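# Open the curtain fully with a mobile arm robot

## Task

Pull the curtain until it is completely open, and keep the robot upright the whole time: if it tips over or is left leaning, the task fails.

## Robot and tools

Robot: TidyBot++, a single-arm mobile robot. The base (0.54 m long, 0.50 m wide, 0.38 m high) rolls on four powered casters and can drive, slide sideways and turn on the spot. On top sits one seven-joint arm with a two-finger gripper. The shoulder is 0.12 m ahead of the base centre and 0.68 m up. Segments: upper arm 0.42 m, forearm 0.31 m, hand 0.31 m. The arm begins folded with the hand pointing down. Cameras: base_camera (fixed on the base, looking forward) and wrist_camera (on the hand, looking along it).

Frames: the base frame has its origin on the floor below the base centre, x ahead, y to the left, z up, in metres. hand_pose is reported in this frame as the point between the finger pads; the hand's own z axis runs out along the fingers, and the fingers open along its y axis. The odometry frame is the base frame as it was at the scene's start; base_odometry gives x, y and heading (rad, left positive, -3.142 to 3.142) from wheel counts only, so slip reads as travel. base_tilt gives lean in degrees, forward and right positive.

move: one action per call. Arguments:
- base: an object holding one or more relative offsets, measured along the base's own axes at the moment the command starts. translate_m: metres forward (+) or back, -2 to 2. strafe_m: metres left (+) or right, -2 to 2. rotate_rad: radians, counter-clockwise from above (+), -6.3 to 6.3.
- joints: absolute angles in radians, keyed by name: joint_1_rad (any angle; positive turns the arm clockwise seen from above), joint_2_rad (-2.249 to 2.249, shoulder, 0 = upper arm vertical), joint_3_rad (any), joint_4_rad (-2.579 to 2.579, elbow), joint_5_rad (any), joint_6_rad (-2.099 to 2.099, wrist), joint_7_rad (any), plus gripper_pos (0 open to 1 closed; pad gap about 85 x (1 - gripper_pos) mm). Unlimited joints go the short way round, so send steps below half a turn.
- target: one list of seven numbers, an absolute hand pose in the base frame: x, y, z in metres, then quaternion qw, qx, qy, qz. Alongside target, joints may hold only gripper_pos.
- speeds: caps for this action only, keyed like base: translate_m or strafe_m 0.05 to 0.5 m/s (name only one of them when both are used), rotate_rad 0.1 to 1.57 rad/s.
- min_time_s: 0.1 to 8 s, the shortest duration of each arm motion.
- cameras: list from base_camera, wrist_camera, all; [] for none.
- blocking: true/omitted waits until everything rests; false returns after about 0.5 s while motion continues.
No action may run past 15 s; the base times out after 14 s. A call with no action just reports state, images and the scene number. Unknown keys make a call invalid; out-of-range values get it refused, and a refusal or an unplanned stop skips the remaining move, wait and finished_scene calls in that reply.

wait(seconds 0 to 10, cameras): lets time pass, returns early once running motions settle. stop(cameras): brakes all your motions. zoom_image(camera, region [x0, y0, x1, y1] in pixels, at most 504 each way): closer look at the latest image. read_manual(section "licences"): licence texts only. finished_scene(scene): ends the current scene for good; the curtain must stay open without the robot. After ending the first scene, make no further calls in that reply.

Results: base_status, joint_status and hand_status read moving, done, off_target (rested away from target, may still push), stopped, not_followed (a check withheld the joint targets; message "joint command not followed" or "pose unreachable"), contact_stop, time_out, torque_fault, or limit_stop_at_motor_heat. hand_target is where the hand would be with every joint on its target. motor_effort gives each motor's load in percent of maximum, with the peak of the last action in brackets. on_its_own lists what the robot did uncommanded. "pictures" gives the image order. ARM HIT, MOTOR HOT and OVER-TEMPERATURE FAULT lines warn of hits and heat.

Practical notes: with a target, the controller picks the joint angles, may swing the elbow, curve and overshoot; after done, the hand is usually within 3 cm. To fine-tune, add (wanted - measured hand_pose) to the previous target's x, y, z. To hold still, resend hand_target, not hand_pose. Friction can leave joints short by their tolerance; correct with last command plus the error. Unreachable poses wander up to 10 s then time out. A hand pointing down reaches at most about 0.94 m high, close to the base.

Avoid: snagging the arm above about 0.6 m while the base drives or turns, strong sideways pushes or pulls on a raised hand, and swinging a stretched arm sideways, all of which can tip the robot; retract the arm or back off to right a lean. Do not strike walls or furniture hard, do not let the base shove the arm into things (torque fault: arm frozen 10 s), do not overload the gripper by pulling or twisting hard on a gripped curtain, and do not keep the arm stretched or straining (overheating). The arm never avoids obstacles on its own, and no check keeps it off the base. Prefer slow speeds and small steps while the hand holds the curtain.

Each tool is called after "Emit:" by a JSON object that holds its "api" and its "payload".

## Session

Emit:
{"api": "move", "payload": {"joints": {"joint_6_rad": 1.0}, "cameras": ["all"]}}

Scene clock: 2.37 s.
move: done
base_odometry: x=+0.000 y=+0.000 heading=+0.000
base_tilt: forward=+0.0 right=+0.3
base_status: not commanded
joint_positions: joint_1_rad=-0.014 joint_2_rad=-0.339 joint_3_rad=+3.100 joint_4_rad=-2.532 joint_5_rad=+0.004 joint_6_rad=+0.899 joint_7_rad=+1.562 gripper_pos=+0.000
joint_status: all done
motor_effort: joint_1_rad=+0(1) joint_2_rad=-6(7) joint_3_rad=+0(1) joint_4_rad=+17(17) joint_5_rad=-1(1) joint_6_rad=+9(10) joint_7_rad=-1(1)
hand_pose: x=+0.5328 y=+0.0285 z=+0.9798 quat_wxyz=(-0.020, +0.603, +0.021, +0.797) (m; base frame)
hand_target: x=+0.5227 y=+0.0284 z=+1.0096 quat_wxyz=(-0.022, +0.562, +0.020, +0.827) (m; base frame)
hand_status: not commanded
pictures: base_camera, wrist_camera
camera_calibration:
wrist_camera: T_world_to_cam=[[0.0568014, -0.998356, -0.00772916, 0.00671823], [0.279178, 0.0233157, -0.959956, 0.850945], [0.958558, 0.052369, 0.280043, -0.653287], [0, 0, 0, 1]] pos_world=[0.388267, 0.0210788, 0.99987]

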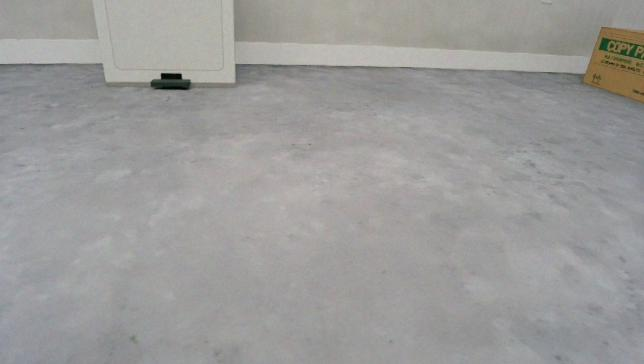

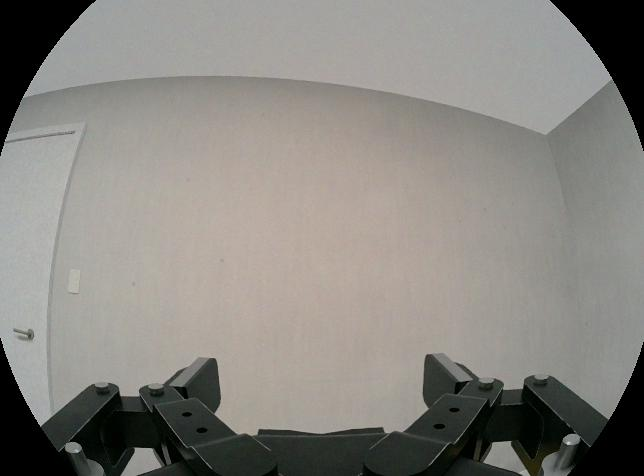

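Emit:
{"api": "move", "payload": {"base": {"rotate_rad": 1.6}, "cameras": ["all"]}}

Scene clock: 9.20 s.
move: done
base_odometry: x=+0.000 y=+0.000 heading=+1.599
base_tilt: forward=+0.0 right=+0.3
base_status: done
joint_positions: joint_1_rad=-0.014 joint_2_rad=-0.339 joint_3_rad=+3.100 joint_4_rad=-2.532 joint_5_rad=+0.004 joint_6_rad=+0.899 joint_7_rad=+1.562 gripper_pos=+0.000
joint_status: not commanded
motor_effort: joint_1_rad=+0(1) joint_2_rad=-6(8) joint_3_rad=+0(2) joint_4_rad=+16(17) joint_5_rad=-1(2) joint_6_rad=+7(10) joint_7_rad=-1(1)
hand_pose: x=+0.5328 y=+0.0286 z=+0.9798 quat_wxyz=(-0.021, +0.603, +0.021, +0.797) (m; base frame)
hand_target: x=+0.5227 y=+0.0284 z=+1.0096 quat_wxyz=(-0.022, +0.562, +0.020, +0.827) (m; base frame)
hand_status: not commanded
pictures: base_camera, wrist_camera
camera_calibration:
wrist_camera: T_world_to_cam=[[0.0569924, -0.998345, -0.00766585, 0.0066813], [0.279359, 0.0233184, -0.959904, 0.850916], [0.958494, 0.0525657, 0.280225, -0.653481], [0, 0, 0, 1]] pos_world=[0.388266, 0.021179, 0.99997]

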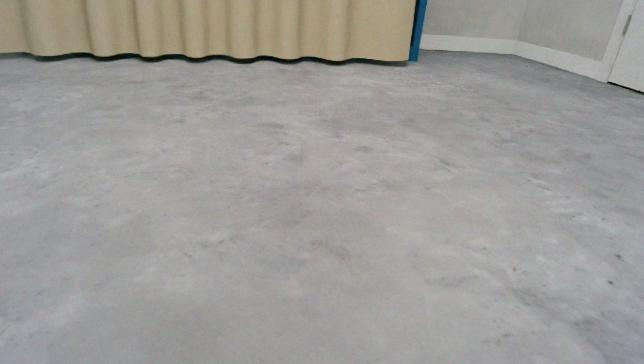

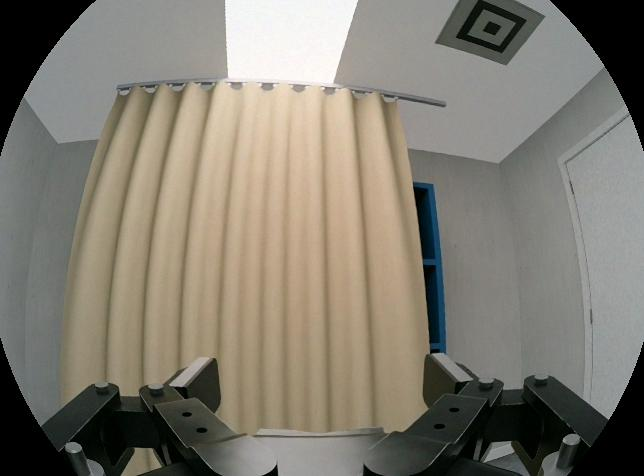

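Emit:
{"api": "move", "payload": {"base": {"translate_m": 1.212, "strafe_m": -0.861, "rotate_rad": 0.215}, "joints": {"joint_1_rad": 0.5, "joint_2_rad": 0.4, "joint_3_rad": 3.14, "joint_4_rad": -1.17, "joint_5_rad": 1.57, "joint_6_rad": 2.0, "joint_7_rad": 0.0}, "cameras": ["all"]}}

Scene clock: 27.90 s.
move: done
base_odometry: x=+0.827 y=+1.236 heading=+1.814
base_tilt: forward=+0.1 right=+0.3
base_status: done
joint_positions: joint_1_rad=+0.488 joint_2_rad=+0.373 joint_3_rad=+3.127 joint_4_rad=-1.196 joint_5_rad=+1.515 joint_6_rad=+1.921 joint_7_rad=+0.048 gripper_pos=+0.000
joint_status: all done
motor_effort: joint_1_rad=+1(2) joint_2_rad=-25(28) joint_3_rad=-1(3) joint_4_rad=+13(18) joint_5_rad=-8(10) joint_6_rad=+0(10) joint_7_rad=-1(2)
hand_pose: x=+0.5724 y=+0.0939 z=+1.0917 quat_wxyz=(-0.462, +0.498, +0.473, +0.561) (m; base frame)
hand_target: x=+0.5609 y=+0.0826 z=+1.0696 quat_wxyz=(-0.482, +0.516, +0.482, +0.518) (m; base frame)
hand_status: not commanded
pictures: base_camera, wrist_camera
camera_calibration:
wrist_camera: T_world_to_cam=[[0.989835, -0.131202, 0.054882, -0.613231], [0.0628255, 0.0571895, -0.996385, 1.10624], [0.127589, 0.989705, 0.064851, -0.10356], [0, 0, 0, 1]] pos_world=[0.55071, -0.0412282, 1.14262]

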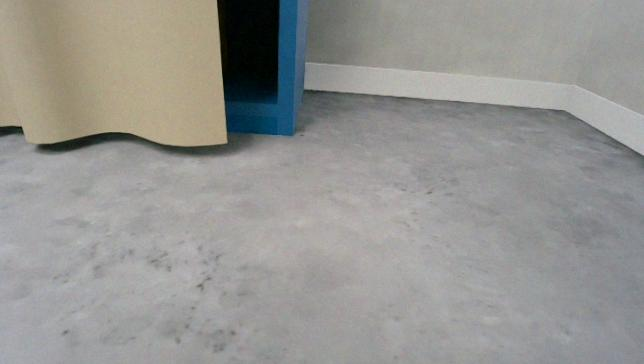

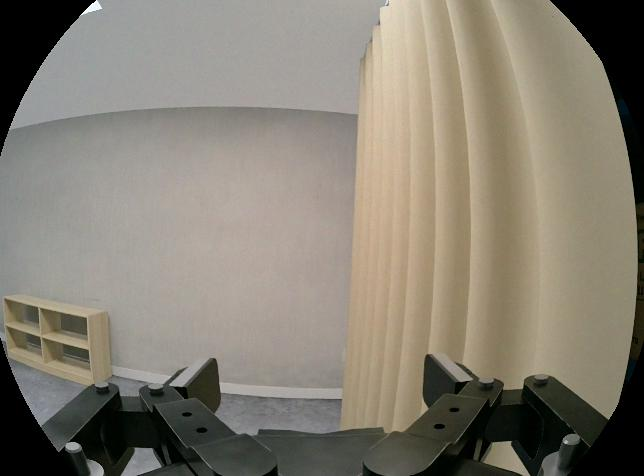

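Emit:
{"api": "move", "payload": {"base": {"translate_m": 0.35, "strafe_m": -0.03}, "cameras": ["all"]}}

Scene clock: 43.77 s.
move: done
base_odometry: x=+0.772 y=+1.583 heading=+1.814
base_tilt: forward=+0.1 right=+0.3
base_status: done
joint_positions: joint_1_rad=+0.489 joint_2_rad=+0.379 joint_3_rad=+3.127 joint_4_rad=-1.195 joint_5_rad=+1.517 joint_6_rad=+1.927 joint_7_rad=+0.047 gripper_pos=+0.000
joint_status: not commanded
motor_effort: joint_1_rad=+0(1) joint_2_rad=-25(29) joint_3_rad=-2(3) joint_4_rad=+13(13) joint_5_rad=-9(10) joint_6_rad=+0(1) joint_7_rad=-1(1)
hand_pose: x=+0.5733 y=+0.0927 z=+1.0888 quat_wxyz=(-0.465, +0.499, +0.472, +0.559) (m; base frame)
hand_target: x=+0.5609 y=+0.0826 z=+1.0696 quat_wxyz=(-0.482, +0.516, +0.482, +0.518) (m; base frame)
hand_status: not commanded
pictures: base_camera, wrist_camera
camera_calibration:
wrist_camera: T_world_to_cam=[[0.990806, -0.126241, 0.0486476, -0.608272], [0.0563631, 0.0582807, -0.996708, 1.10732], [0.122991, 0.990286, 0.0648602, -0.099653], [0, 0, 0, 1]] pos_world=[0.552524, -0.0426395, 1.13973]

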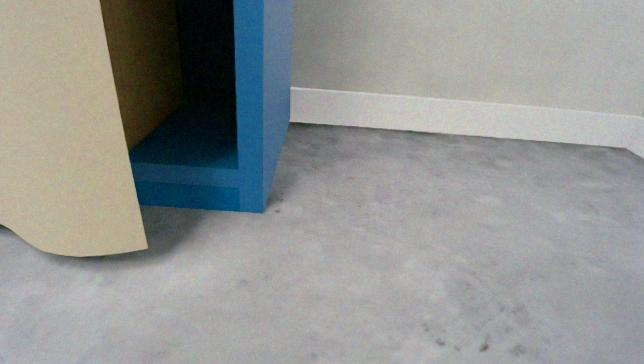

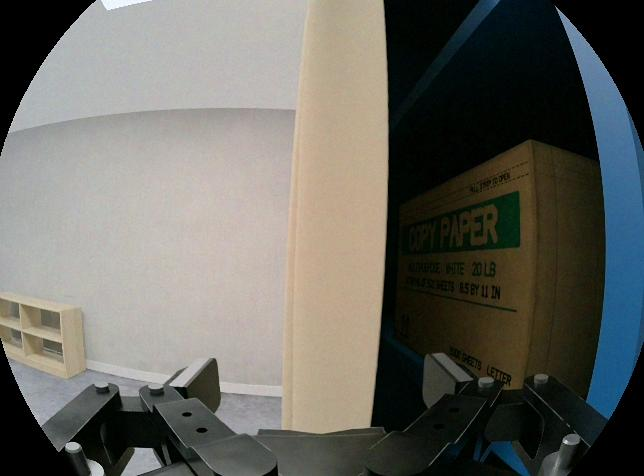

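Emit:
{"api": "move", "payload": {"base": {"translate_m": 0.03, "strafe_m": 0.145}, "cameras": ["wrist_camera"]}}

Emit:
{"api": "move", "payload": {"joints": {"gripper_pos": 1.0}, "cameras": ["all"]}}

Scene clock: 62.33 s.
move: done
base_odometry: x=+0.623 y=+1.578 heading=+1.814
base_tilt: forward=+0.1 right=+0.3
base_status: done
joint_positions: joint_1_rad=+0.492 joint_2_rad=+0.379 joint_3_rad=+3.128 joint_4_rad=-1.195 joint_5_rad=+1.518 joint_6_rad=+1.927 joint_7_rad=+0.047 gripper_pos=+0.000
joint_status: not commanded
motor_effort: joint_1_rad=+0(3) joint_2_rad=-25(27) joint_3_rad=-2(3) joint_4_rad=+13(13) joint_5_rad=-9(10) joint_6_rad=+0(1) joint_7_rad=-1(1)
hand_pose: x=+0.5739 y=+0.0907 z=+1.0885 quat_wxyz=(-0.463, +0.500, +0.471, +0.560) (m; base frame)
hand_target: x=+0.5609 y=+0.0826 z=+1.0696 quat_wxyz=(-0.482, +0.516, +0.482, +0.518) (m; base frame)
hand_status: not commanded
pictures: wrist_camera
camera_calibration:
wrist_camera: T_world_to_cam=[[0.990205, -0.130987, 0.0483411, -0.608036], [0.056236, 0.0572572, -0.996774, 1.10733], [0.127797, 0.989729, 0.0640625, -0.0995411], [0, 0, 0, 1]] pos_world=[0.552529, -0.0445287, 1.13953]

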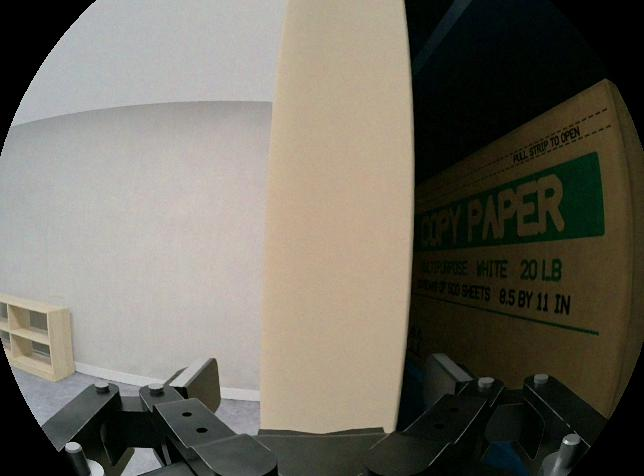

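Scene clock: 63.43 s.
move: done
base_odometry: x=+0.623 y=+1.578 heading=+1.814
base_tilt: forward=+0.1 right=+0.3
base_status: not commanded
joint_positions: joint_1_rad=+0.492 joint_2_rad=+0.379 joint_3_rad=+3.128 joint_4_rad=-1.195 joint_5_rad=+1.518 joint_6_rad=+1.927 joint_7_rad=+0.047 gripper_pos=+0.993
joint_status: all done
motor_effort: joint_1_rad=+0(1) joint_2_rad=-25(26) joint_3_rad=-2(2) joint_4_rad=+13(14) joint_5_rad=-9(10) joint_6_rad=+0(1) joint_7_rad=-1(1)
hand_pose: x=+0.5739 y=+0.0907 z=+1.0885 quat_wxyz=(-0.463, +0.500, +0.471, +0.560) (m; base frame)
hand_target: x=+0.5609 y=+0.0826 z=+1.0696 quat_wxyz=(-0.482, +0.516, +0.482, +0.518) (m; base frame)
hand_status: not commanded
pictures: base_camera, wrist_camera
camera_calibration:
wrist_camera: T_world_to_cam=[[0.99021, -0.130983, 0.0482423, -0.607926], [0.0561379, 0.0572702, -0.996779, 1.10739], [0.127798, 0.989729, 0.0640627, -0.0995421], [0, 0, 0, 1]] pos_world=[0.552529, -0.0445288, 1.13953]

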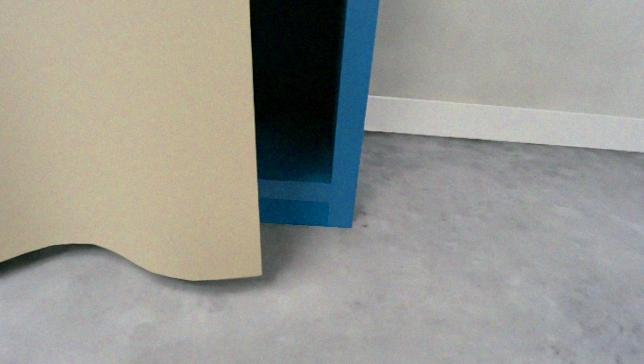

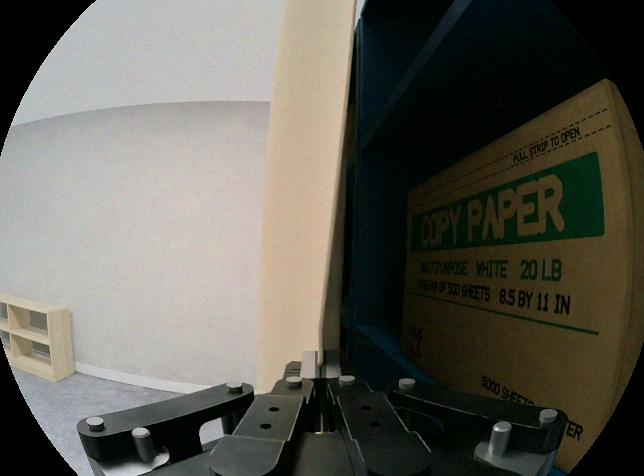

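Emit:
{"api": "move", "payload": {"base": {"strafe_m": 1.65}, "speeds": {"strafe_m": 0.35}, "cameras": ["all"]}}

Scene clock: 79.07 s.
move: done
base_odometry: x=-0.978 y=+1.181 heading=+1.814
base_tilt: forward=+0.1 right=+0.3
base_status: done
joint_positions: joint_1_rad=+0.513 joint_2_rad=+0.379 joint_3_rad=+3.130 joint_4_rad=-1.165 joint_5_rad=+1.513 joint_6_rad=+1.927 joint_7_rad=+0.045 gripper_pos=+0.993
joint_status: not commanded
motor_effort: joint_1_rad=-5(5) joint_2_rad=-21(28) joint_3_rad=-2(3) joint_4_rad=+9(13) joint_5_rad=+7(10) joint_6_rad=+2(3) joint_7_rad=-1(1)
hand_pose: x=+0.5755 y=+0.0806 z=+1.0957 quat_wxyz=(-0.448, +0.501, +0.474, +0.569) (m; base frame)
hand_target: x=+0.5609 y=+0.0826 z=+1.0696 quat_wxyz=(-0.482, +0.516, +0.482, +0.518) (m; base frame)
hand_status: not commanded
pictures: base_camera, wrist_camera
camera_calibration:
wrist_camera: T_world_to_cam=[[0.985381, -0.153055, 0.0748199, -0.635674], [0.082649, 0.0454369, -0.995542, 1.09936], [0.148973, 0.987173, 0.0574226, -0.0950058], [0, 0, 0, 1]] pos_world=[0.549674, -0.0534576, 1.14747]

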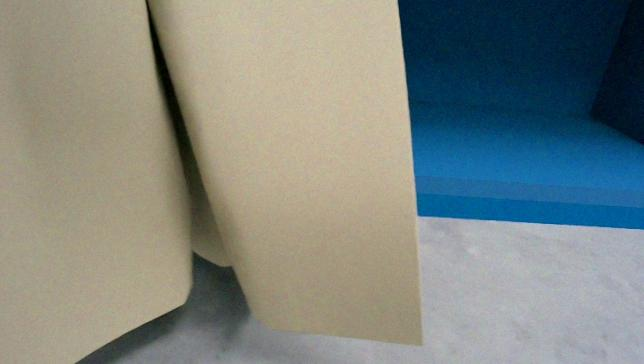

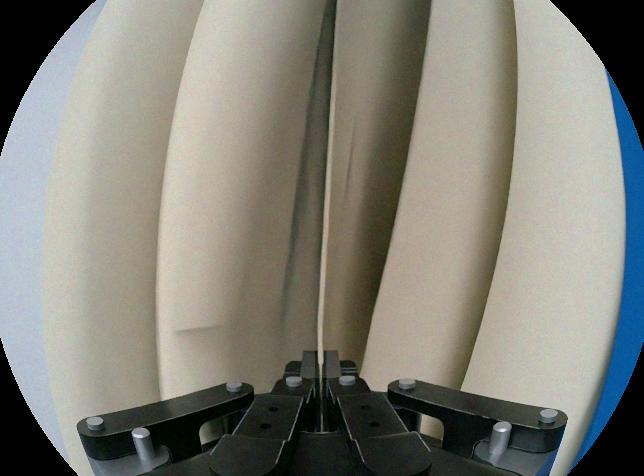

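Emit:
{"api": "move", "payload": {"base": {"strafe_m": 0.28}, "speeds": {"strafe_m": 0.2}}}

Emit:
{"api": "move", "payload": {"base": {"strafe_m": 0.12}, "speeds": {"strafe_m": 0.12}, "cameras": ["base_camera"]}}

Scene clock: 87.10 s.
move: done
base_odometry: x=-1.250 y=+1.114 heading=+1.813
base_tilt: forward=+0.0 right=+0.4
base_status: done
joint_positions: joint_1_rad=+0.549 joint_2_rad=+0.379 joint_3_rad=+3.140 joint_4_rad=-1.146 joint_5_rad=+1.431 joint_6_rad=+1.927 joint_7_rad=+0.044 gripper_pos=+0.993
joint_status: not commanded
motor_effort: joint_1_rad=-12(12) joint_2_rad=-17(21) joint_3_rad=-5(5) joint_4_rad=+6(9) joint_5_rad=+20(21) joint_6_rad=+6(7) joint_7_rad=-1(2)
hand_pose: x=+0.5766 y=+0.0603 z=+1.1227 quat_wxyz=(-0.437, +0.481, +0.459, +0.605) (m; base frame)
hand_target: x=+0.5609 y=+0.0826 z=+1.0696 quat_wxyz=(-0.482, +0.516, +0.482, +0.518) (m; base frame)
hand_status: not commanded
pictures: none

Scene clock: 88.83 s.
move: done
base_odometry: x=-1.366 y=+1.085 heading=+1.813
base_tilt: forward=+0.1 right=+0.4
base_status: done
joint_positions: joint_1_rad=+0.585 joint_2_rad=+0.376 joint_3_rad=+3.155 joint_4_rad=-1.136 joint_5_rad=+1.359 joint_6_rad=+1.927 joint_7_rad=+0.041 gripper_pos=+0.993
joint_status: not commanded
motor_effort: joint_1_rad=-18(19) joint_2_rad=-16(20) joint_3_rad=-8(8) joint_4_rad=+4(6) joint_5_rad=+31(33) joint_6_rad=+12(12) joint_7_rad=+0(1)
hand_pose: x=+0.5761 y=+0.0381 z=+1.1448 quat_wxyz=(-0.425, +0.467, +0.443, +0.637) (m; base frame)
hand_target: x=+0.5609 y=+0.0826 z=+1.0696 quat_wxyz=(-0.482, +0.516, +0.482, +0.518) (m; base frame)
hand_status: not commanded
pictures: base_camera

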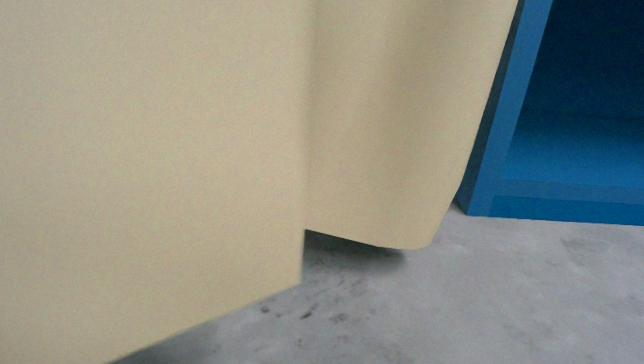

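Emit:
{"api": "move", "payload": {"base": {"strafe_m": -0.25}, "speeds": {"strafe_m": 0.3}}}

Emit:
{"api": "move", "payload": {"joints": {"gripper_pos": 0.0}}}

Emit:
{"api": "move", "payload": {"base": {"strafe_m": -0.2}}}

Emit:
{"api": "move", "payload": {"base": {"translate_m": -0.7}, "joints": {"joint_1_rad": 0.0, "joint_2_rad": -0.33, "joint_3_rad": 3.14, "joint_4_rad": -2.45, "joint_5_rad": 0.0, "joint_6_rad": 1.1, "joint_7_rad": 1.57}, "cameras": ["wrist_camera"]}}

Scene clock: 101.30 s.
move: done
base_odometry: x=-1.123 y=+1.145 heading=+1.812
base_tilt: forward=+0.1 right=+0.4
base_status: done
joint_positions: joint_1_rad=+0.538 joint_2_rad=+0.376 joint_3_rad=+3.155 joint_4_rad=-1.136 joint_5_rad=+1.474 joint_6_rad=+1.927 joint_7_rad=+0.041 gripper_pos=+0.993
joint_status: not commanded
motor_effort: joint_1_rad=-3(18) joint_2_rad=-22(26) joint_3_rad=-2(7) joint_4_rad=+10(11) joint_5_rad=-1(31) joint_6_rad=+1(12) joint_7_rad=-1(2)
hand_pose: x=+0.5780 y=+0.0627 z=+1.1116 quat_wxyz=(-0.428, +0.498, +0.469, +0.591) (m; base frame)
hand_target: x=+0.5609 y=+0.0826 z=+1.0696 quat_wxyz=(-0.482, +0.516, +0.482, +0.518) (m; base frame)
hand_status: not commanded
pictures: none

Scene clock: 102.40 s.
move: done
base_odometry: x=-1.123 y=+1.145 heading=+1.812
base_tilt: forward=+0.1 right=+0.3
base_status: not commanded
joint_positions: joint_1_rad=+0.527 joint_2_rad=+0.378 joint_3_rad=+3.155 joint_4_rad=-1.142 joint_5_rad=+1.531 joint_6_rad=+1.928 joint_7_rad=+0.041 gripper_pos=+0.000
joint_status: all done
motor_effort: joint_1_rad=-1(3) joint_2_rad=-26(27) joint_3_rad=-2(3) joint_4_rad=+13(14) joint_5_rad=-9(10) joint_6_rad=+0(1) joint_7_rad=-1(1)
hand_pose: x=+0.5790 y=+0.0681 z=+1.0933 quat_wxyz=(-0.428, +0.515, +0.476, +0.569) (m; base frame)
hand_target: x=+0.5609 y=+0.0826 z=+1.0696 quat_wxyz=(-0.482, +0.516, +0.482, +0.518) (m; base frame)
hand_status: not commanded
pictures: none

Scene clock: 103.93 s.
move: done
base_odometry: x=-0.929 y=+1.193 heading=+1.812
base_tilt: forward=+0.1 right=+0.3
base_status: done
joint_positions: joint_1_rad=+0.512 joint_2_rad=+0.379 joint_3_rad=+3.154 joint_4_rad=-1.142 joint_5_rad=+1.530 joint_6_rad=+1.928 joint_7_rad=+0.041 gripper_pos=+0.000
joint_status: not commanded
motor_effort: joint_1_rad=+0(3) joint_2_rad=-26(29) joint_3_rad=-2(4) joint_4_rad=+13(14) joint_5_rad=-10(10) joint_6_rad=+1(2) joint_7_rad=-1(1)
hand_pose: x=+0.5783 y=+0.0746 z=+1.0930 quat_wxyz=(-0.433, +0.512, +0.480, +0.566) (m; base frame)
hand_target: x=+0.5609 y=+0.0826 z=+1.0696 quat_wxyz=(-0.482, +0.516, +0.482, +0.518) (m; base frame)
hand_status: not commanded
pictures: none

Scene clock: 106.87 s.
move: done
base_odometry: x=-0.761 y=+0.513 heading=+1.812
base_tilt: forward=+0.0 right=+0.3
base_status: done
joint_positions: joint_1_rad=+0.019 joint_2_rad=-0.308 joint_3_rad=+3.149 joint_4_rad=-2.415 joint_5_rad=+0.057 joint_6_rad=+1.184 joint_7_rad=+1.521 gripper_pos=+0.000
joint_status: all done
motor_effort: joint_1_rad=+1(1) joint_2_rad=-7(30) joint_3_rad=+1(4) joint_4_rad=+17(17) joint_5_rad=-1(10) joint_6_rad=+7(8) joint_7_rad=-1(2)
hand_pose: x=+0.5099 y=+0.0068 z=+1.1095 quat_wxyz=(-0.013, +0.446, +0.011, +0.895) (m; base frame)
hand_target: x=+0.5160 y=+0.0022 z=+1.0787 quat_wxyz=(-0.001, +0.488, +0.000, +0.873) (m; base frame)
hand_status: not commanded
pictures: wrist_camera
camera_calibration:
wrist_camera: T_world_to_cam=[[0.0384313, -0.999226, -0.00843283, -0.0024273], [0.608145, 0.0300845, -0.793256, 0.629659], [0.792895, 0.0253575, 0.60883, -0.946823], [0, 0, 0, 1]] pos_world=[0.3679, 0.00264063, 1.07591]

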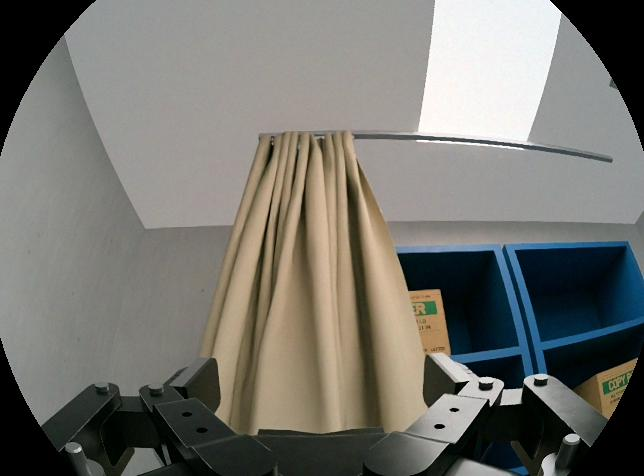

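Emit:
{"api": "finished_scene", "payload": {"scene": 2}}

The scene is finished: the task was done.


## Next scene

The same job, from a new start.

Emit:
{"api": "move", "payload": {"base": {"rotate_rad": 1.5}, "joints": {"joint_6_rad": 1.0}, "cameras": ["all"]}}

Scene clock: 2.40 s.
move: done
base_odometry: x=+0.000 y=+0.000 heading=+1.499
base_tilt: forward=+0.0 right=+0.3
base_status: done
joint_positions: joint_1_rad=-0.025 joint_2_rad=-0.398 joint_3_rad=+3.136 joint_4_rad=-2.533 joint_5_rad=+0.005 joint_6_rad=+0.905 joint_7_rad=+1.547 gripper_pos=+0.000
joint_status: all done
motor_effort: joint_1_rad=+0(1) joint_2_rad=-4(6) joint_3_rad=+1(1) joint_4_rad=+17(17) joint_5_rad=-1(1) joint_6_rad=+9(10) joint_7_rad=-1(1)
hand_pose: x=+0.5147 y=+0.0150 z=+1.0057 quat_wxyz=(-0.021, +0.577, +0.005, +0.816) (m; base frame)
hand_target: x=+0.5035 y=+0.0148 z=+1.0330 quat_wxyz=(-0.022, +0.537, +0.005, +0.843) (m; base frame)
hand_status: not commanded
pictures: base_camera, wrist_camera
camera_calibration:
wrist_camera: T_world_to_cam=[[0.0406362, -0.998628, -0.0330241, 0.0283467], [0.340474, 0.0449128, -0.93918, 0.828377], [0.939375, 0.0269209, 0.341832, -0.694389], [0, 0, 0, 1]] pos_world=[0.369099, 0.00979665, 1.0163]

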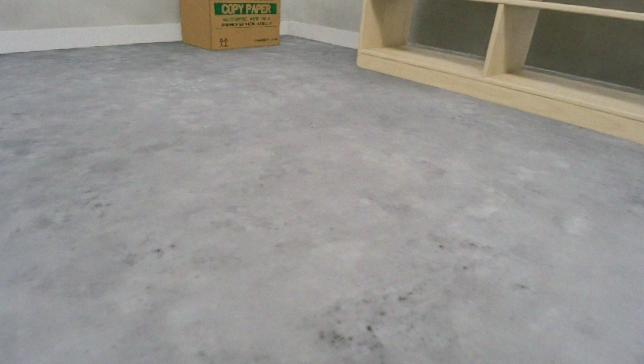

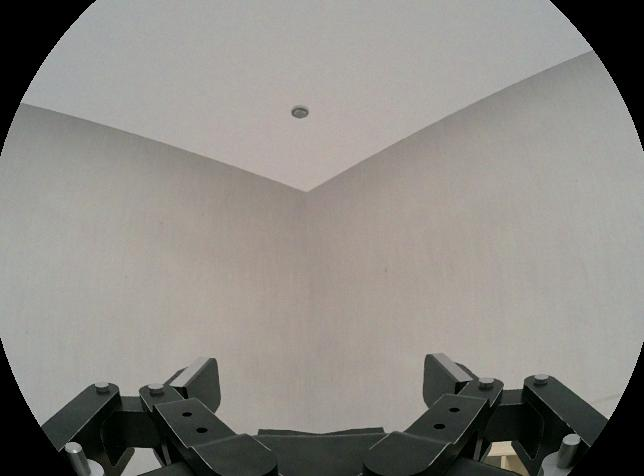

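Emit:
{"api": "move", "payload": {"base": {"rotate_rad": -2.25}, "cameras": ["all"]}}

Scene clock: 15.13 s.
move: done
base_odometry: x=+0.000 y=+0.000 heading=-0.750
base_tilt: forward=+0.1 right=+0.3
base_status: done
joint_positions: joint_1_rad=-0.025 joint_2_rad=-0.398 joint_3_rad=+3.136 joint_4_rad=-2.533 joint_5_rad=+0.005 joint_6_rad=+0.905 joint_7_rad=+1.547 gripper_pos=+0.000
joint_status: not commanded
motor_effort: joint_1_rad=+0(1) joint_2_rad=-4(6) joint_3_rad=+1(2) joint_4_rad=+16(17) joint_5_rad=+0(1) joint_6_rad=+9(10) joint_7_rad=-1(1)
hand_pose: x=+0.5147 y=+0.0152 z=+1.0057 quat_wxyz=(-0.021, +0.577, +0.005, +0.817) (m; base frame)
hand_target: x=+0.5035 y=+0.0148 z=+1.0330 quat_wxyz=(-0.022, +0.537, +0.005, +0.843) (m; base frame)
hand_status: not commanded
pictures: base_camera, wrist_camera
camera_calibration:
wrist_camera: T_world_to_cam=[[0.040921, -0.99862, -0.0329211, 0.0282369], [0.340551, 0.0449156, -0.939153, 0.828317], [0.939335, 0.0272198, 0.341919, -0.694467], [0, 0, 0, 1]] pos_world=[0.369098, 0.00989685, 1.0163]

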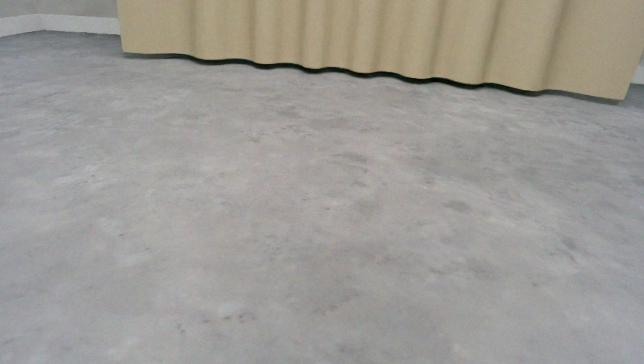

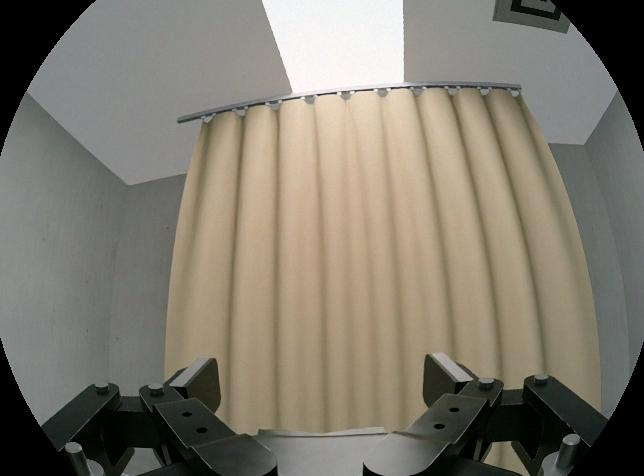

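Emit:
{"api": "move", "payload": {"base": {"translate_m": 1.092, "strafe_m": 1.128, "rotate_rad": -0.119}, "joints": {"joint_1_rad": -0.5, "joint_2_rad": 0.4, "joint_3_rad": 3.14, "joint_4_rad": -1.17, "joint_5_rad": -1.57, "joint_6_rad": 2.0, "joint_7_rad": 3.14}, "cameras": ["all"]}}

Emit:
{"api": "move", "payload": {"base": {"translate_m": 0.27}, "cameras": ["all"]}}

Scene clock: 35.03 s.
move: done
base_odometry: x=+1.568 y=+0.081 heading=-0.870
base_tilt: forward=+0.0 right=+0.2
base_status: done
joint_positions: joint_1_rad=-0.490 joint_2_rad=+0.365 joint_3_rad=+3.136 joint_4_rad=-1.195 joint_5_rad=-1.518 joint_6_rad=+1.923 joint_7_rad=+3.096 gripper_pos=+0.000
joint_status: all done
motor_effort: joint_1_rad=+1(2) joint_2_rad=-26(27) joint_3_rad=+2(3) joint_4_rad=+13(19) joint_5_rad=+9(9) joint_6_rad=+0(10) joint_7_rad=-1(2)
hand_pose: x=+0.5715 y=-0.0871 z=+1.0926 quat_wxyz=(+0.453, +0.505, -0.472, +0.563) (m; base frame)
hand_target: x=+0.5604 y=-0.0799 z=+1.0699 quat_wxyz=(+0.481, +0.517, -0.482, +0.518) (m; base frame)
hand_status: not commanded
pictures: base_camera, wrist_camera
camera_calibration:
wrist_camera: T_world_to_cam=[[-0.986193, -0.139455, -0.0893021, 0.650073], [0.0955866, -0.0390232, -0.994656, 1.08851], [0.135225, -0.989459, 0.0518144, -0.0869112], [0, 0, 0, 1]] pos_world=[0.548803, 0.047138, 1.14525]

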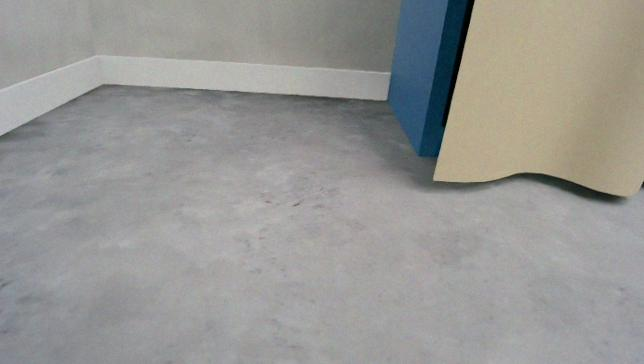

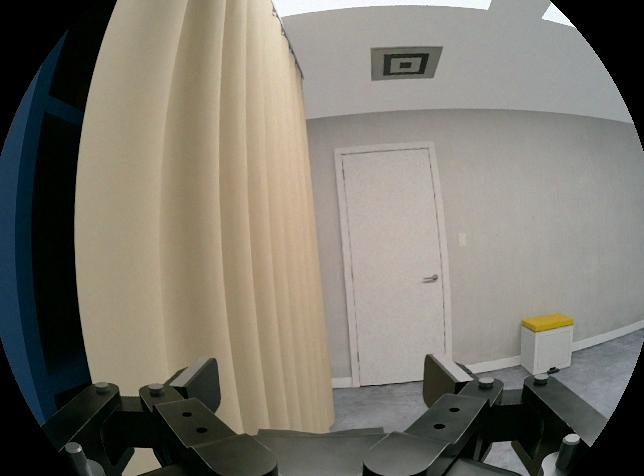

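Scene clock: 36.67 s.
move: done
base_odometry: x=+1.742 y=-0.125 heading=-0.869
base_tilt: forward=+0.1 right=+0.3
base_status: done
joint_positions: joint_1_rad=-0.490 joint_2_rad=+0.376 joint_3_rad=+3.136 joint_4_rad=-1.193 joint_5_rad=-1.520 joint_6_rad=+1.929 joint_7_rad=+3.096 gripper_pos=+0.000
joint_status: not commanded
motor_effort: joint_1_rad=+0(1) joint_2_rad=-25(29) joint_3_rad=+2(2) joint_4_rad=+13(14) joint_5_rad=+8(9) joint_6_rad=+0(2) joint_7_rad=-1(1)
hand_pose: x=+0.5740 y=-0.0849 z=+1.0881 quat_wxyz=(+0.457, +0.506, -0.470, +0.560) (m; base frame)
hand_target: x=+0.5604 y=-0.0799 z=+1.0699 quat_wxyz=(+0.481, +0.517, -0.482, +0.518) (m; base frame)
hand_status: not commanded
pictures: base_camera, wrist_camera
camera_calibration:
wrist_camera: T_world_to_cam=[[-0.987682, -0.134748, -0.0795426, 0.643044], [0.085917, -0.0421616, -0.99541, 1.09003], [0.130775, -0.989983, 0.0532194, -0.0838067], [0, 0, 0, 1]] pos_world=[0.552431, 0.0496389, 1.14063]

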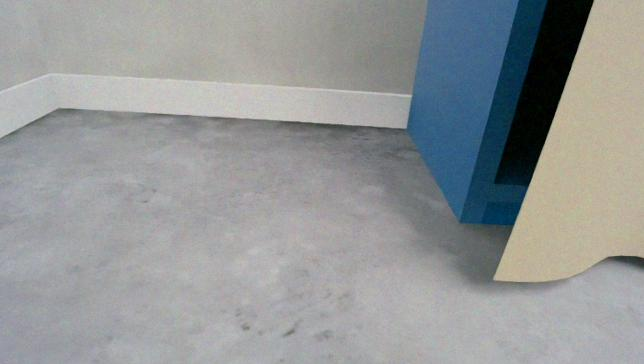

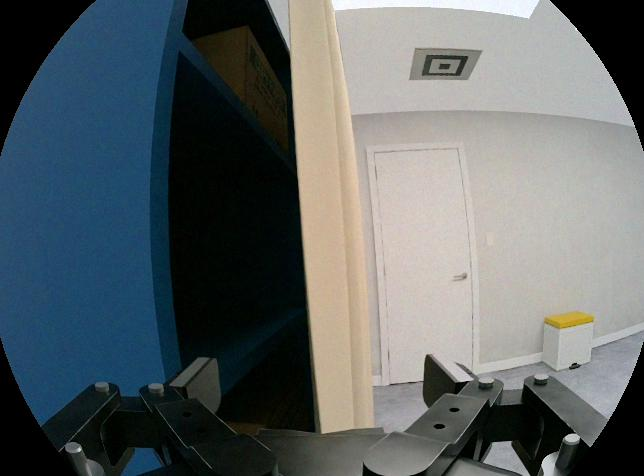

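Emit:
{"api": "move", "payload": {"base": {"translate_m": 0.02, "strafe_m": -0.195}}}

Emit:
{"api": "move", "payload": {"joints": {"gripper_pos": 1.0}, "cameras": ["all"]}}

Scene clock: 49.03 s.
move: done
base_odometry: x=+1.606 y=-0.267 heading=-0.869
base_tilt: forward=+0.1 right=+0.3
base_status: done
joint_positions: joint_1_rad=-0.492 joint_2_rad=+0.376 joint_3_rad=+3.138 joint_4_rad=-1.193 joint_5_rad=-1.520 joint_6_rad=+1.929 joint_7_rad=+3.096 gripper_pos=+0.000
joint_status: not commanded
motor_effort: joint_1_rad=+0(3) joint_2_rad=-25(28) joint_3_rad=+2(3) joint_4_rad=+13(13) joint_5_rad=+7(9) joint_6_rad=+0(1) joint_7_rad=-1(1)
hand_pose: x=+0.5738 y=-0.0848 z=+1.0882 quat_wxyz=(+0.457, +0.506, -0.470, +0.560) (m; base frame)
hand_target: x=+0.5604 y=-0.0799 z=+1.0699 quat_wxyz=(+0.481, +0.517, -0.482, +0.518) (m; base frame)
hand_status: not commanded
pictures: none

Scene clock: 50.13 s.
move: done
base_odometry: x=+1.606 y=-0.267 heading=-0.869
base_tilt: forward=+0.1 right=+0.3
base_status: not commanded
joint_positions: joint_1_rad=-0.492 joint_2_rad=+0.376 joint_3_rad=+3.138 joint_4_rad=-1.193 joint_5_rad=-1.520 joint_6_rad=+1.929 joint_7_rad=+3.096 gripper_pos=+0.991
joint_status: all done
motor_effort: joint_1_rad=+1(1) joint_2_rad=-25(26) joint_3_rad=+1(2) joint_4_rad=+13(13) joint_5_rad=+8(9) joint_6_rad=+0(1) joint_7_rad=-1(1)
hand_pose: x=+0.5738 y=-0.0848 z=+1.0882 quat_wxyz=(+0.458, +0.506, -0.470, +0.560) (m; base frame)
hand_target: x=+0.5604 y=-0.0799 z=+1.0699 quat_wxyz=(+0.481, +0.517, -0.482, +0.518) (m; base frame)
hand_status: not commanded
pictures: base_camera, wrist_camera
camera_calibration:
wrist_camera: T_world_to_cam=[[-0.987754, -0.134172, -0.0796226, 0.64297], [0.0860107, -0.0424981, -0.995387, 1.09009], [0.13017, -0.990046, 0.0535179, -0.0836898], [0, 0, 0, 1]] pos_world=[0.552231, 0.0497388, 1.14073]

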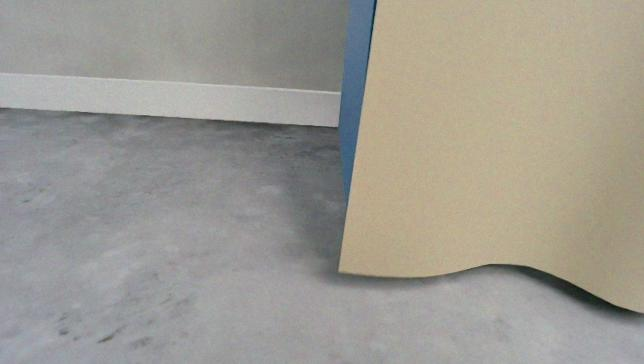

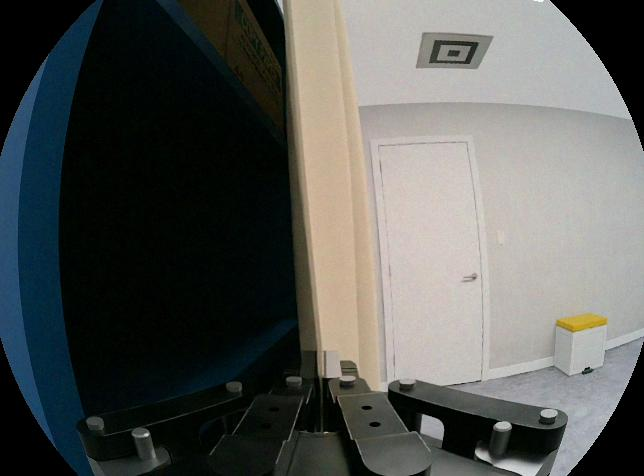

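Emit:
{"api": "zoom_image", "payload": {"camera": "wrist_camera", "region": [260, 300, 400, 440]}}

Scaled by 3.600.

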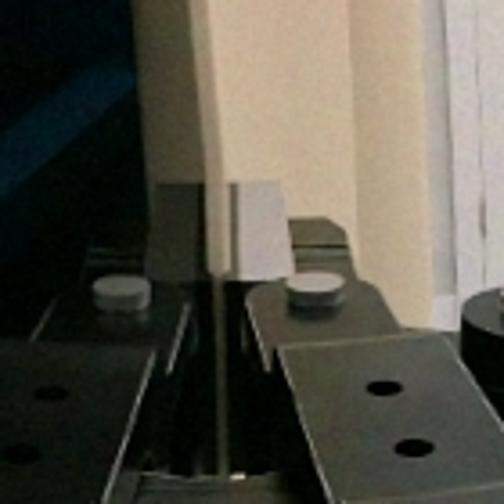

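Emit:
{"api": "move", "payload": {"base": {"strafe_m": -1.75}, "speeds": {"strafe_m": 0.35}, "cameras": ["base_camera"]}}

Emit:
{"api": "move", "payload": {"base": {"strafe_m": -0.28}, "speeds": {"strafe_m": 0.2}}}

Scene clock: 72.80 s.
move: done
base_odometry: x=+0.270 y=-1.397 heading=-0.868
base_tilt: forward=+0.0 right=+0.3
base_status: done
joint_positions: joint_1_rad=-0.513 joint_2_rad=+0.376 joint_3_rad=+3.138 joint_4_rad=-1.166 joint_5_rad=-1.519 joint_6_rad=+1.929 joint_7_rad=+3.099 gripper_pos=+0.991
joint_status: not commanded
motor_effort: joint_1_rad=+5(6) joint_2_rad=-19(28) joint_3_rad=+1(3) joint_4_rad=+8(14) joint_5_rad=-6(9) joint_6_rad=+0(2) joint_7_rad=-1(2)
hand_pose: x=+0.5749 y=-0.0755 z=+1.0943 quat_wxyz=(+0.444, +0.507, -0.473, +0.567) (m; base frame)
hand_target: x=+0.5604 y=-0.0799 z=+1.0699 quat_wxyz=(+0.481, +0.517, -0.482, +0.518) (m; base frame)
hand_status: not commanded
pictures: base_camera

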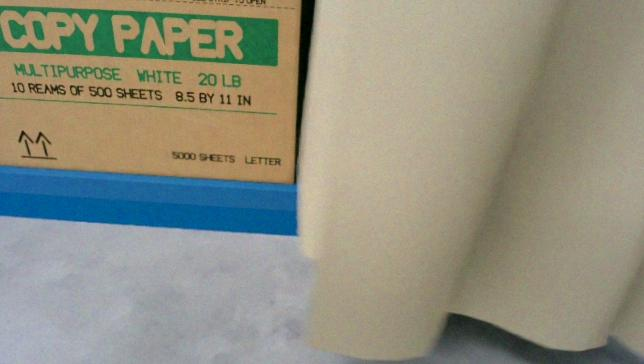

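Scene clock: 75.00 s.
move: done
base_odometry: x=+0.057 y=-1.578 heading=-0.868
base_tilt: forward=+0.1 right=+0.3
base_status: done
joint_positions: joint_1_rad=-0.553 joint_2_rad=+0.373 joint_3_rad=+3.138 joint_4_rad=-1.145 joint_5_rad=-1.434 joint_6_rad=+1.929 joint_7_rad=+3.099 gripper_pos=+0.991
joint_status: not commanded
motor_effort: joint_1_rad=+12(13) joint_2_rad=-16(22) joint_3_rad=+4(5) joint_4_rad=+5(9) joint_5_rad=-20(21) joint_6_rad=+4(5) joint_7_rad=-1(1)
hand_pose: x=+0.5736 y=-0.0569 z=+1.1242 quat_wxyz=(+0.433, +0.484, -0.461, +0.605) (m; base frame)
hand_target: x=+0.5604 y=-0.0799 z=+1.0699 quat_wxyz=(+0.481, +0.517, -0.482, +0.518) (m; base frame)
hand_status: not commanded
pictures: none

Emit:
{"api": "move", "payload": {"base": {"strafe_m": -0.13}, "speeds": {"strafe_m": 0.12}}}

Emit:
{"api": "move", "payload": {"base": {"strafe_m": 0.25}, "speeds": {"strafe_m": 0.3}}}

Emit:
{"api": "move", "payload": {"joints": {"gripper_pos": 0.0}}}

Emit:
{"api": "move", "payload": {"base": {"strafe_m": 0.2}}}

Emit:
{"api": "move", "payload": {"base": {"translate_m": -0.7}, "joints": {"joint_1_rad": 0.0, "joint_2_rad": -0.33, "joint_3_rad": 3.14, "joint_4_rad": -2.45, "joint_5_rad": 0.0, "joint_6_rad": 1.1, "joint_7_rad": 1.57}, "cameras": ["wrist_camera"]}}

Scene clock: 86.53 s.
move: done
base_odometry: x=-0.042 y=-1.662 heading=-0.868
base_tilt: forward=+0.0 right=+0.3
base_status: done
joint_positions: joint_1_rad=-0.586 joint_2_rad=+0.369 joint_3_rad=+3.129 joint_4_rad=-1.133 joint_5_rad=-1.368 joint_6_rad=+1.929 joint_7_rad=+3.100 gripper_pos=+0.991
joint_status: not commanded
motor_effort: joint_1_rad=+19(19) joint_2_rad=-16(20) joint_3_rad=+7(7) joint_4_rad=+4(6) joint_5_rad=-30(32) joint_6_rad=+8(9) joint_7_rad=-1(2)
hand_pose: x=+0.5715 y=-0.0387 z=+1.1461 quat_wxyz=(+0.421, +0.468, -0.448, +0.634) (m; base frame)
hand_target: x=+0.5604 y=-0.0799 z=+1.0699 quat_wxyz=(+0.481, +0.517, -0.482, +0.518) (m; base frame)
hand_status: not commanded
pictures: none

Scene clock: 88.40 s.
move: done
base_odometry: x=+0.149 y=-1.500 heading=-0.868
base_tilt: forward=+0.1 right=+0.3
base_status: done
joint_positions: joint_1_rad=-0.537 joint_2_rad=+0.370 joint_3_rad=+3.129 joint_4_rad=-1.133 joint_5_rad=-1.479 joint_6_rad=+1.929 joint_7_rad=+3.100 gripper_pos=+0.991
joint_status: not commanded
motor_effort: joint_1_rad=+4(18) joint_2_rad=-21(25) joint_3_rad=+2(7) joint_4_rad=+11(11) joint_5_rad=+0(31) joint_6_rad=+1(9) joint_7_rad=-1(2)
hand_pose: x=+0.5738 y=-0.0634 z=+1.1137 quat_wxyz=(+0.425, +0.497, -0.473, +0.590) (m; base frame)
hand_target: x=+0.5604 y=-0.0799 z=+1.0699 quat_wxyz=(+0.481, +0.517, -0.482, +0.518) (m; base frame)
hand_status: not commanded
pictures: none

Scene clock: 89.50 s.
move: done
base_odometry: x=+0.149 y=-1.500 heading=-0.868
base_tilt: forward=+0.1 right=+0.3
base_status: not commanded
joint_positions: joint_1_rad=-0.525 joint_2_rad=+0.372 joint_3_rad=+3.129 joint_4_rad=-1.141 joint_5_rad=-1.533 joint_6_rad=+1.929 joint_7_rad=+3.100 gripper_pos=+0.000
joint_status: all done
motor_effort: joint_1_rad=+3(4) joint_2_rad=-26(27) joint_3_rad=+3(3) joint_4_rad=+13(14) joint_5_rad=+8(9) joint_6_rad=+1(1) joint_7_rad=-1(1)
hand_pose: x=+0.5752 y=-0.0686 z=+1.0955 quat_wxyz=(+0.427, +0.515, -0.480, +0.569) (m; base frame)
hand_target: x=+0.5604 y=-0.0799 z=+1.0699 quat_wxyz=(+0.481, +0.517, -0.482, +0.518) (m; base frame)
hand_status: not commanded
pictures: none

Scene clock: 91.00 s.
move: done
base_odometry: x=+0.302 y=-1.371 heading=-0.868
base_tilt: forward=+0.1 right=+0.3
base_status: done
joint_positions: joint_1_rad=-0.512 joint_2_rad=+0.374 joint_3_rad=+3.129 joint_4_rad=-1.141 joint_5_rad=-1.533 joint_6_rad=+1.929 joint_7_rad=+3.100 gripper_pos=+0.000
joint_status: not commanded
motor_effort: joint_1_rad=+1(4) joint_2_rad=-26(28) joint_3_rad=+2(4) joint_4_rad=+13(14) joint_5_rad=+8(9) joint_6_rad=+0(1) joint_7_rad=-1(1)
hand_pose: x=+0.5748 y=-0.0741 z=+1.0949 quat_wxyz=(+0.431, +0.512, -0.482, +0.566) (m; base frame)
hand_target: x=+0.5604 y=-0.0799 z=+1.0699 quat_wxyz=(+0.481, +0.517, -0.482, +0.518) (m; base frame)
hand_status: not commanded
pictures: none

Scene clock: 93.93 s.
move: done
base_odometry: x=-0.151 y=-0.836 heading=-0.869
base_tilt: forward=+0.0 right=+0.3
base_status: done
joint_positions: joint_1_rad=-0.017 joint_2_rad=-0.300 joint_3_rad=+3.129 joint_4_rad=-2.414 joint_5_rad=-0.055 joint_6_rad=+1.187 joint_7_rad=+1.615 gripper_pos=+0.000
joint_status: all done
motor_effort: joint_1_rad=+1(2) joint_2_rad=-6(31) joint_3_rad=+1(4) joint_4_rad=+16(18) joint_5_rad=+0(9) joint_6_rad=+7(8) joint_7_rad=-1(2)
hand_pose: x=+0.5124 y=-0.0012 z=+1.1082 quat_wxyz=(+0.010, +0.447, -0.009, +0.894) (m; base frame)
hand_target: x=+0.5160 y=+0.0021 z=+1.0787 quat_wxyz=(-0.001, +0.488, +0.000, +0.873) (m; base frame)
hand_status: not commanded
pictures: wrist_camera
camera_calibration:
wrist_camera: T_world_to_cam=[[-0.0205013, -0.999521, -0.0231873, 0.0359875], [0.606867, 0.00599011, -0.794781, 0.629596], [0.794539, -0.0303656, 0.606453, -0.94602], [0, 0, 0, 1]] pos_world=[0.370306, 0.0034724, 1.07494]

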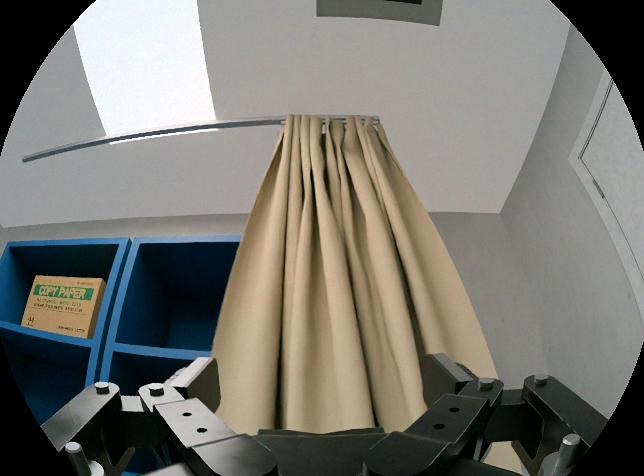

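Emit:
{"api": "finished_scene", "payload": {"scene": 3}}

The scene is finished: the task was done.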